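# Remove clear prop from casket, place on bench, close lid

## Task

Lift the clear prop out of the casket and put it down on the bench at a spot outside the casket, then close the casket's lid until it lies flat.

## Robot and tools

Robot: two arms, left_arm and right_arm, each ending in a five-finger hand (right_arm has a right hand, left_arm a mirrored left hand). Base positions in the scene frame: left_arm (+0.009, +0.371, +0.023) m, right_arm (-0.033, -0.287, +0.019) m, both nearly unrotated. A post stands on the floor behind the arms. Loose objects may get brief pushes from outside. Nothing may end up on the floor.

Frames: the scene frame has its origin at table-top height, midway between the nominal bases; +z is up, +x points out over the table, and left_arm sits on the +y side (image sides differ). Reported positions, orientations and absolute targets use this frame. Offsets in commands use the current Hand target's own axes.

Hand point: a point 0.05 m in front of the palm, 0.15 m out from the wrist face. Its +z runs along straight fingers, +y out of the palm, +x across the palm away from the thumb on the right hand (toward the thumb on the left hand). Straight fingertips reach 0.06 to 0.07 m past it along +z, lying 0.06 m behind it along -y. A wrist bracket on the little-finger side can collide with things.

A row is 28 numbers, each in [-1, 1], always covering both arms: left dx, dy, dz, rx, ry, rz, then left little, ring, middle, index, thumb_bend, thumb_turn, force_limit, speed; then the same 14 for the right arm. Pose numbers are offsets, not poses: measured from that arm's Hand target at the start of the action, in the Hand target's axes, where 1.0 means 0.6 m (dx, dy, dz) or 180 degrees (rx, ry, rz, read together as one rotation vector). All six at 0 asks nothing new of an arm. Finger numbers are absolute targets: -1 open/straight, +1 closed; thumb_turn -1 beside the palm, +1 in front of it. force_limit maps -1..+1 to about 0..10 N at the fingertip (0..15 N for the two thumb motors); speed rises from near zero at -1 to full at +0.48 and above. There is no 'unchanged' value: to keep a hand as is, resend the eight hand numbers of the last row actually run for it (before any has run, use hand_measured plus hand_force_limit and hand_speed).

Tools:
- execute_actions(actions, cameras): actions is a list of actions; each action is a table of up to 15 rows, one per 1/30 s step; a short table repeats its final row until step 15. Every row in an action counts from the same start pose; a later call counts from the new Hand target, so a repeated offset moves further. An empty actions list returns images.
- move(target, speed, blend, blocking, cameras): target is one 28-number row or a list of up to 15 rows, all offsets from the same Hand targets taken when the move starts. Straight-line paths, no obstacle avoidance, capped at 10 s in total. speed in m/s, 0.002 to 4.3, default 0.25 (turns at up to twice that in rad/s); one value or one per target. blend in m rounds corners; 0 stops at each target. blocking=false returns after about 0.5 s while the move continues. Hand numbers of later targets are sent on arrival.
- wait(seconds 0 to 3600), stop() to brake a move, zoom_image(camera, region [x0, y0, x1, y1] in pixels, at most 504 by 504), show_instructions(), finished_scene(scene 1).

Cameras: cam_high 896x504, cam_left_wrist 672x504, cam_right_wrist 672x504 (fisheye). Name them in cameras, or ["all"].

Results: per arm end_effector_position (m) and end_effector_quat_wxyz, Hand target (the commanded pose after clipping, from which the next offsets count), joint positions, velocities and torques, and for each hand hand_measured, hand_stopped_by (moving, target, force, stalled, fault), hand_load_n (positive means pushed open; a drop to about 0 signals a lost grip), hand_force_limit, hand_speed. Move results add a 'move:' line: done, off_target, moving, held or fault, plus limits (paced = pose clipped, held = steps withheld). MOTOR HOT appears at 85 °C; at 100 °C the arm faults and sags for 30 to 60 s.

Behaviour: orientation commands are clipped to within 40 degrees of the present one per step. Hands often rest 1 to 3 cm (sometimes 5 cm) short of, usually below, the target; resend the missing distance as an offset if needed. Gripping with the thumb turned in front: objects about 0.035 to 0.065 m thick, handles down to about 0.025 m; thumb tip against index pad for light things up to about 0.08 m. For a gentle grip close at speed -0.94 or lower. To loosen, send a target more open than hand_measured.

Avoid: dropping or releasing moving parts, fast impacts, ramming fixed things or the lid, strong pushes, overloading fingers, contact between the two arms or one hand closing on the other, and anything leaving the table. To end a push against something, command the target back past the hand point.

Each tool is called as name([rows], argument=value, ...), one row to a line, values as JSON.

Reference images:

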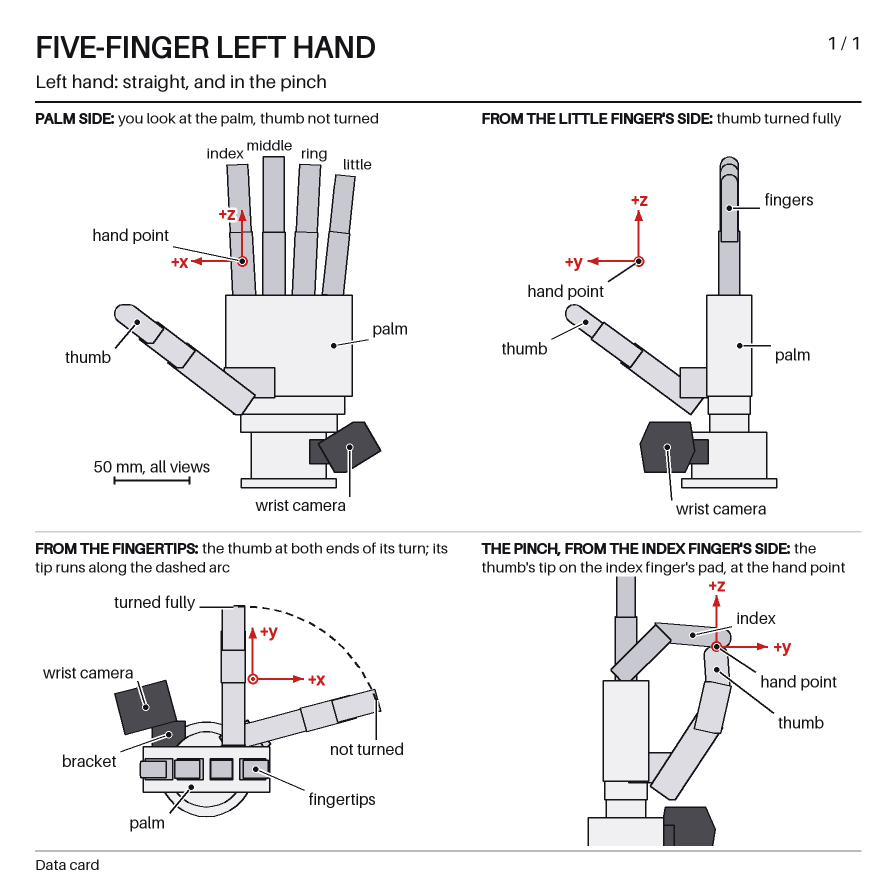

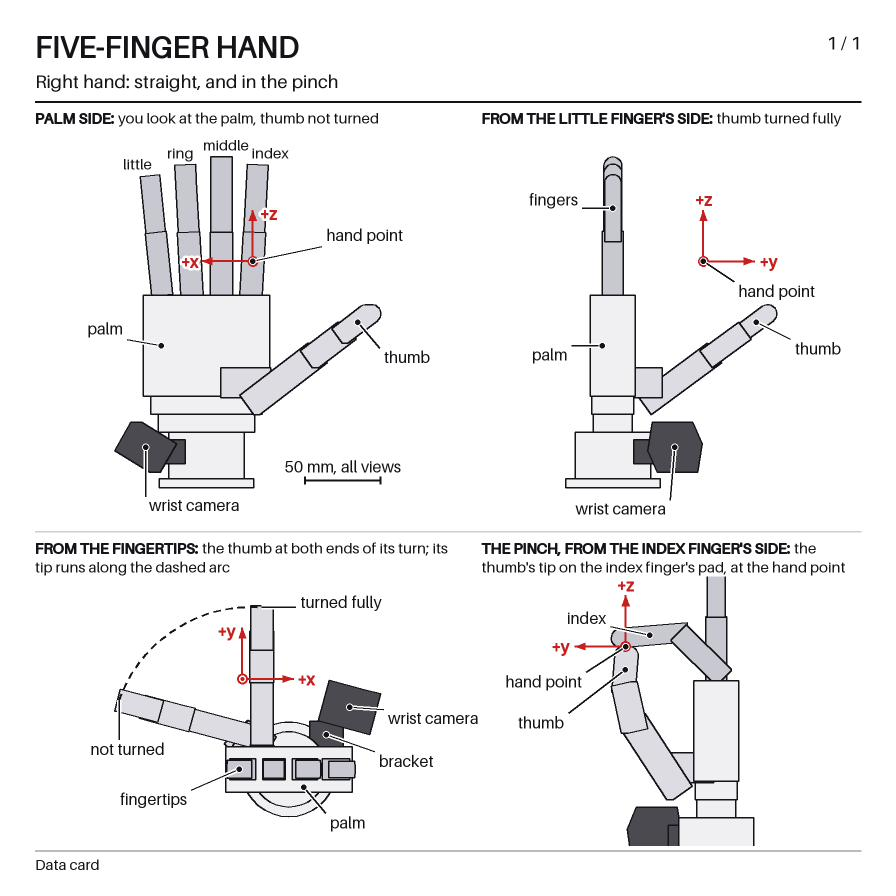

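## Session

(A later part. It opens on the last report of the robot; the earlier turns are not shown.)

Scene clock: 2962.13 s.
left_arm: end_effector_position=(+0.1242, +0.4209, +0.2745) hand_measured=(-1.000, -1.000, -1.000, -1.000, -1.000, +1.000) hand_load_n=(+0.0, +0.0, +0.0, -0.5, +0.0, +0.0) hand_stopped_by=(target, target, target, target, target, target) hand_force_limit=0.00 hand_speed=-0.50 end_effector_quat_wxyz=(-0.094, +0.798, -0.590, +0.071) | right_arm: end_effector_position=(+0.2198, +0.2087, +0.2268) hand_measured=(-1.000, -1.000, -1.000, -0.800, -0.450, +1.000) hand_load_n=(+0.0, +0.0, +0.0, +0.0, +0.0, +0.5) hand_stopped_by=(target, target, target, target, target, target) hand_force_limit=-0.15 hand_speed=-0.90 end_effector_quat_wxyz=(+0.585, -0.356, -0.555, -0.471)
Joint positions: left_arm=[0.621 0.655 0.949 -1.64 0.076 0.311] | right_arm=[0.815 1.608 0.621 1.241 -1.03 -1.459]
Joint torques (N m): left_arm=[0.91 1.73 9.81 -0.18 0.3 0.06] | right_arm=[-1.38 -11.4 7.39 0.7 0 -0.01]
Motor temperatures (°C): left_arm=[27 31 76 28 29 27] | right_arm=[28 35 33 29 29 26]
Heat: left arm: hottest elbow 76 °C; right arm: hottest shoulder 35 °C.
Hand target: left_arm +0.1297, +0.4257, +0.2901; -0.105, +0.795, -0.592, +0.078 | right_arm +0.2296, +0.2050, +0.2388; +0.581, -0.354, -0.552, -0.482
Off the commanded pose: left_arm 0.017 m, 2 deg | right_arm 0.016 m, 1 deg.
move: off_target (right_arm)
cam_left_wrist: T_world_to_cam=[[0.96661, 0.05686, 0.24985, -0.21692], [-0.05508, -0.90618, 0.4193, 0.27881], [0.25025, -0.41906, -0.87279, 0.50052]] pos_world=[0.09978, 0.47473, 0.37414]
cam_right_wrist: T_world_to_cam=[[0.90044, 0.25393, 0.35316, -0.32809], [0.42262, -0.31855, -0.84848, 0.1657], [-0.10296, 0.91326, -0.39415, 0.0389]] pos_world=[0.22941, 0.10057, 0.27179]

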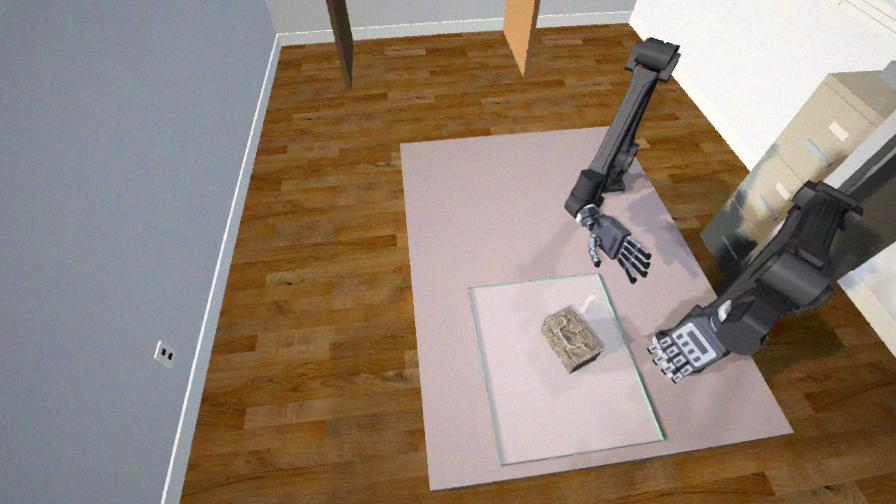

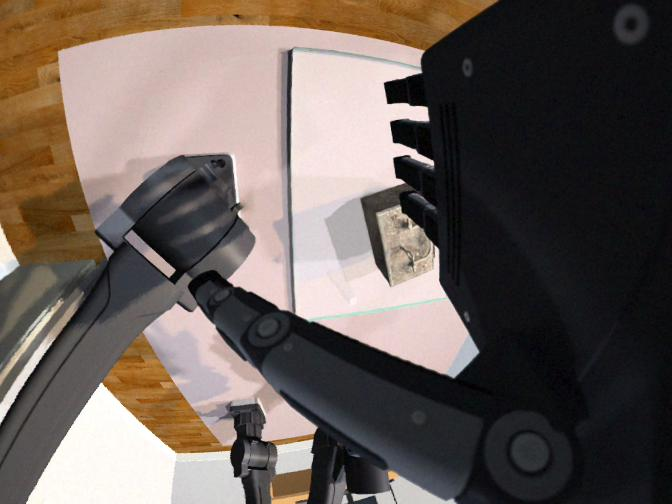

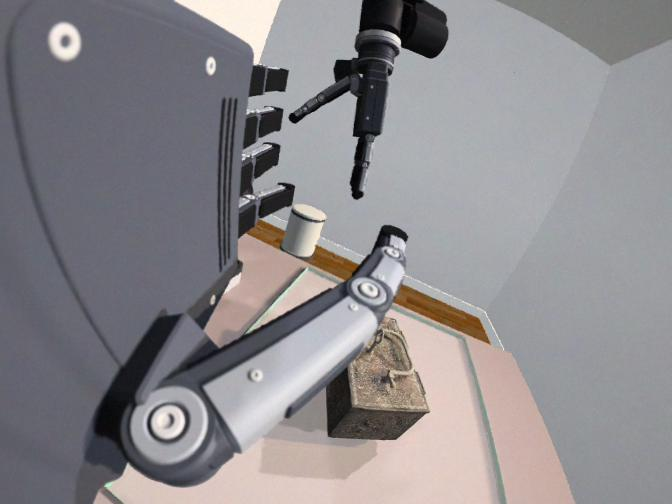

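move([
  [0,0,0,0,0,0,-1,-1,-1,-1,-1,1,0,-0.5,0.034,-0.043,-0.202,0,0,0,-1,-1,-1,-0.8,-0.45,1,-0.15,-0.9],
  [0,0,0,0,0,0,-1,-1,-1,-1,-1,1,0,-0.5,-0.161,-0.067,-0.230,0,0,0,-1,-1,-1,-0.8,-0.45,1,-0.15,-0.9],
], speed=0.15, blend=[0.04,0], cameras=["cam_right_wrist"])

Scene clock: 2995.33 s.
left_arm: end_effector_position=(+0.1242, +0.4209, +0.2745) hand_measured=(-1.000, -1.000, -1.000, -1.000, -1.000, +1.000) hand_load_n=(+0.0, +0.0, +0.0, +0.0, +0.0, +0.0) hand_stopped_by=(target, target, target, target, target, target) hand_force_limit=0.00 hand_speed=-0.50 end_effector_quat_wxyz=(-0.094, +0.798, -0.590, +0.071) | right_arm: end_effector_position=(+0.2329, +0.0807, +0.1111) hand_measured=(-1.000, -1.000, -1.000, -0.800, -0.450, +1.000) hand_load_n=(+0.0, +0.0, +0.0, +0.0, +0.0, +0.0) hand_stopped_by=(target, target, target, target, target, target) hand_force_limit=-0.15 hand_speed=-0.90 end_effector_quat_wxyz=(+0.565, -0.396, -0.573, -0.442)
Joint positions: left_arm=[0.621 0.655 0.949 -1.64 0.076 0.311] | right_arm=[0.517 1.812 0.397 1.533 -1.32 -1.516]
Joint torques (N m): left_arm=[0.67 1.61 9.72 -0.25 0.3 0.04] | right_arm=[-1.32 -8.7 3.51 2.03 -0.07 -0.25]
Motor temperatures (°C): left_arm=[27 31 76 28 29 27] | right_arm=[28 35 33 29 29 26]
Heat: left arm: hottest elbow 76 °C; right arm: hottest shoulder 35 °C.
Hand target: left_arm +0.1297, +0.4257, +0.2901; -0.105, +0.795, -0.592, +0.078 | right_arm +0.2399, +0.0797, +0.1198; +0.581, -0.354, -0.552, -0.482
Off the commanded pose: left_arm 0.017 m, 2 deg | right_arm 0.011 m, 7 deg.
joint sent to its limit (right arm) — joint 4 (wrist pitch), upper limit. The joint targets are off in position and orientation.
move: off_target (right_arm)
cam_right_wrist: T_world_to_cam=[[0.90972, 0.27577, 0.31041, -0.26576], [0.40425, -0.41755, -0.81378, 0.02953], [-0.0948, 0.86579, -0.49134, 0.12428]] pos_world=[0.24161, -0.02198, 0.16759]

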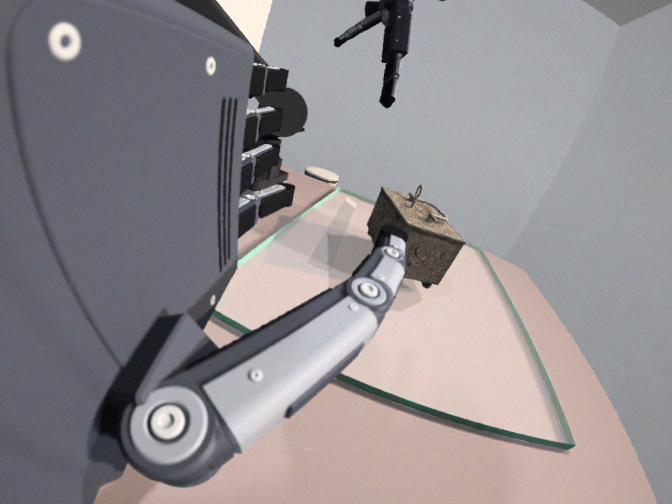

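zoom_image(camera="cam_right_wrist", region=[335, 175, 475, 295])

zoom_image(camera="cam_right_wrist", region=[365, 180, 415, 250])

Scaled by 3.600 from the camera's image (finer frame: 960x720).

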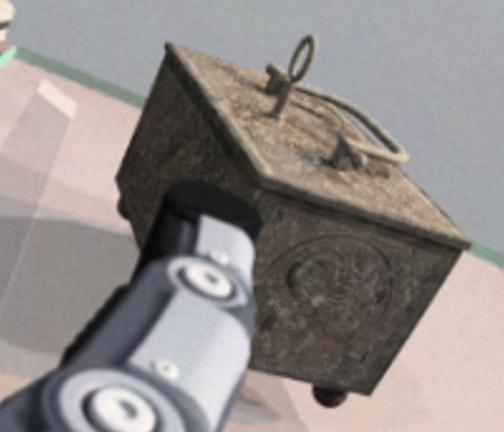

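Scaled by 7.200 from the camera's image (finer frame: 960x720).

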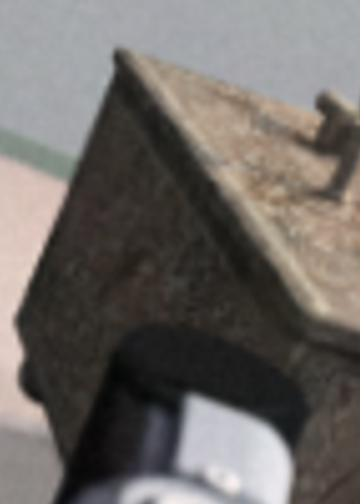

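wait(seconds=1, cameras=["cam_high"])

zoom_image(camera="cam_high", region=[535, 270, 625, 380])

Scene clock: 3010.73 s.
left_arm: end_effector_position=(+0.1242, +0.4209, +0.2745) hand_measured=(-1.000, -1.000, -1.000, -1.000, -1.000, +1.000) hand_load_n=(+0.0, -0.5, +0.0, +0.0, -0.5, +0.0) hand_stopped_by=(target, target, target, target, target, target) hand_force_limit=0.00 hand_speed=-0.50 end_effector_quat_wxyz=(-0.094, +0.798, -0.590, +0.071) | right_arm: end_effector_position=(+0.2329, +0.0807, +0.1111) hand_measured=(-1.000, -1.000, -1.000, -0.800, -0.450, +1.000) hand_load_n=(+0.0, +0.0, +0.0, +0.0, +0.0, +0.5) hand_stopped_by=(target, target, target, target, target, target) hand_force_limit=-0.15 hand_speed=-0.90 end_effector_quat_wxyz=(+0.565, -0.396, -0.573, -0.442)
Joint positions: left_arm=[0.621 0.655 0.949 -1.64 0.076 0.311] | right_arm=[0.517 1.812 0.397 1.533 -1.32 -1.516]
Joint torques (N m): left_arm=[0.67 1.79 9.7 -0.27 0.31 0.03] | right_arm=[-1.26 -8.76 3.49 2.03 -0.07 -0.25]
Motor temperatures (°C): left_arm=[27 31 76 28 29 27] | right_arm=[28 34 33 29 29 26]
Heat: left arm: hottest elbow 76 °C; right arm: hottest shoulder 34 °C.
Hand target: left_arm +0.1297, +0.4257, +0.2901; -0.105, +0.795, -0.592, +0.078 | right_arm +0.2399, +0.0797, +0.1198; +0.581, -0.354, -0.552, -0.482
Off the commanded pose: left_arm 0.017 m, 2 deg | right_arm 0.011 m, 7 deg.
wait: 1.00 s; at rest from the start

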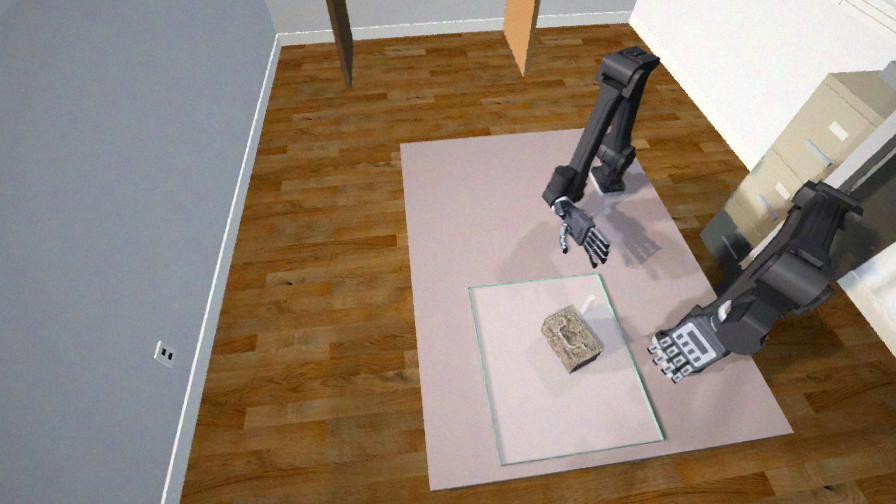

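Scaled by 4.582 from the camera's image (finer frame: 1280x720).

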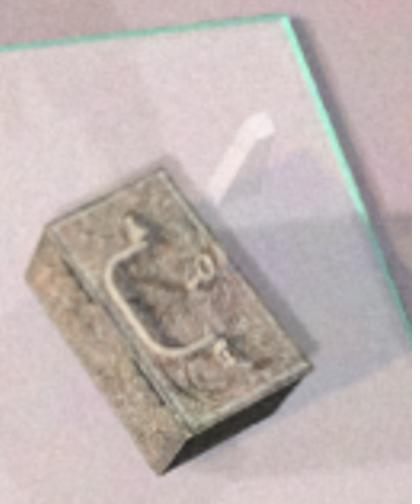

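finished_scene()

The scene is finished: the task was done.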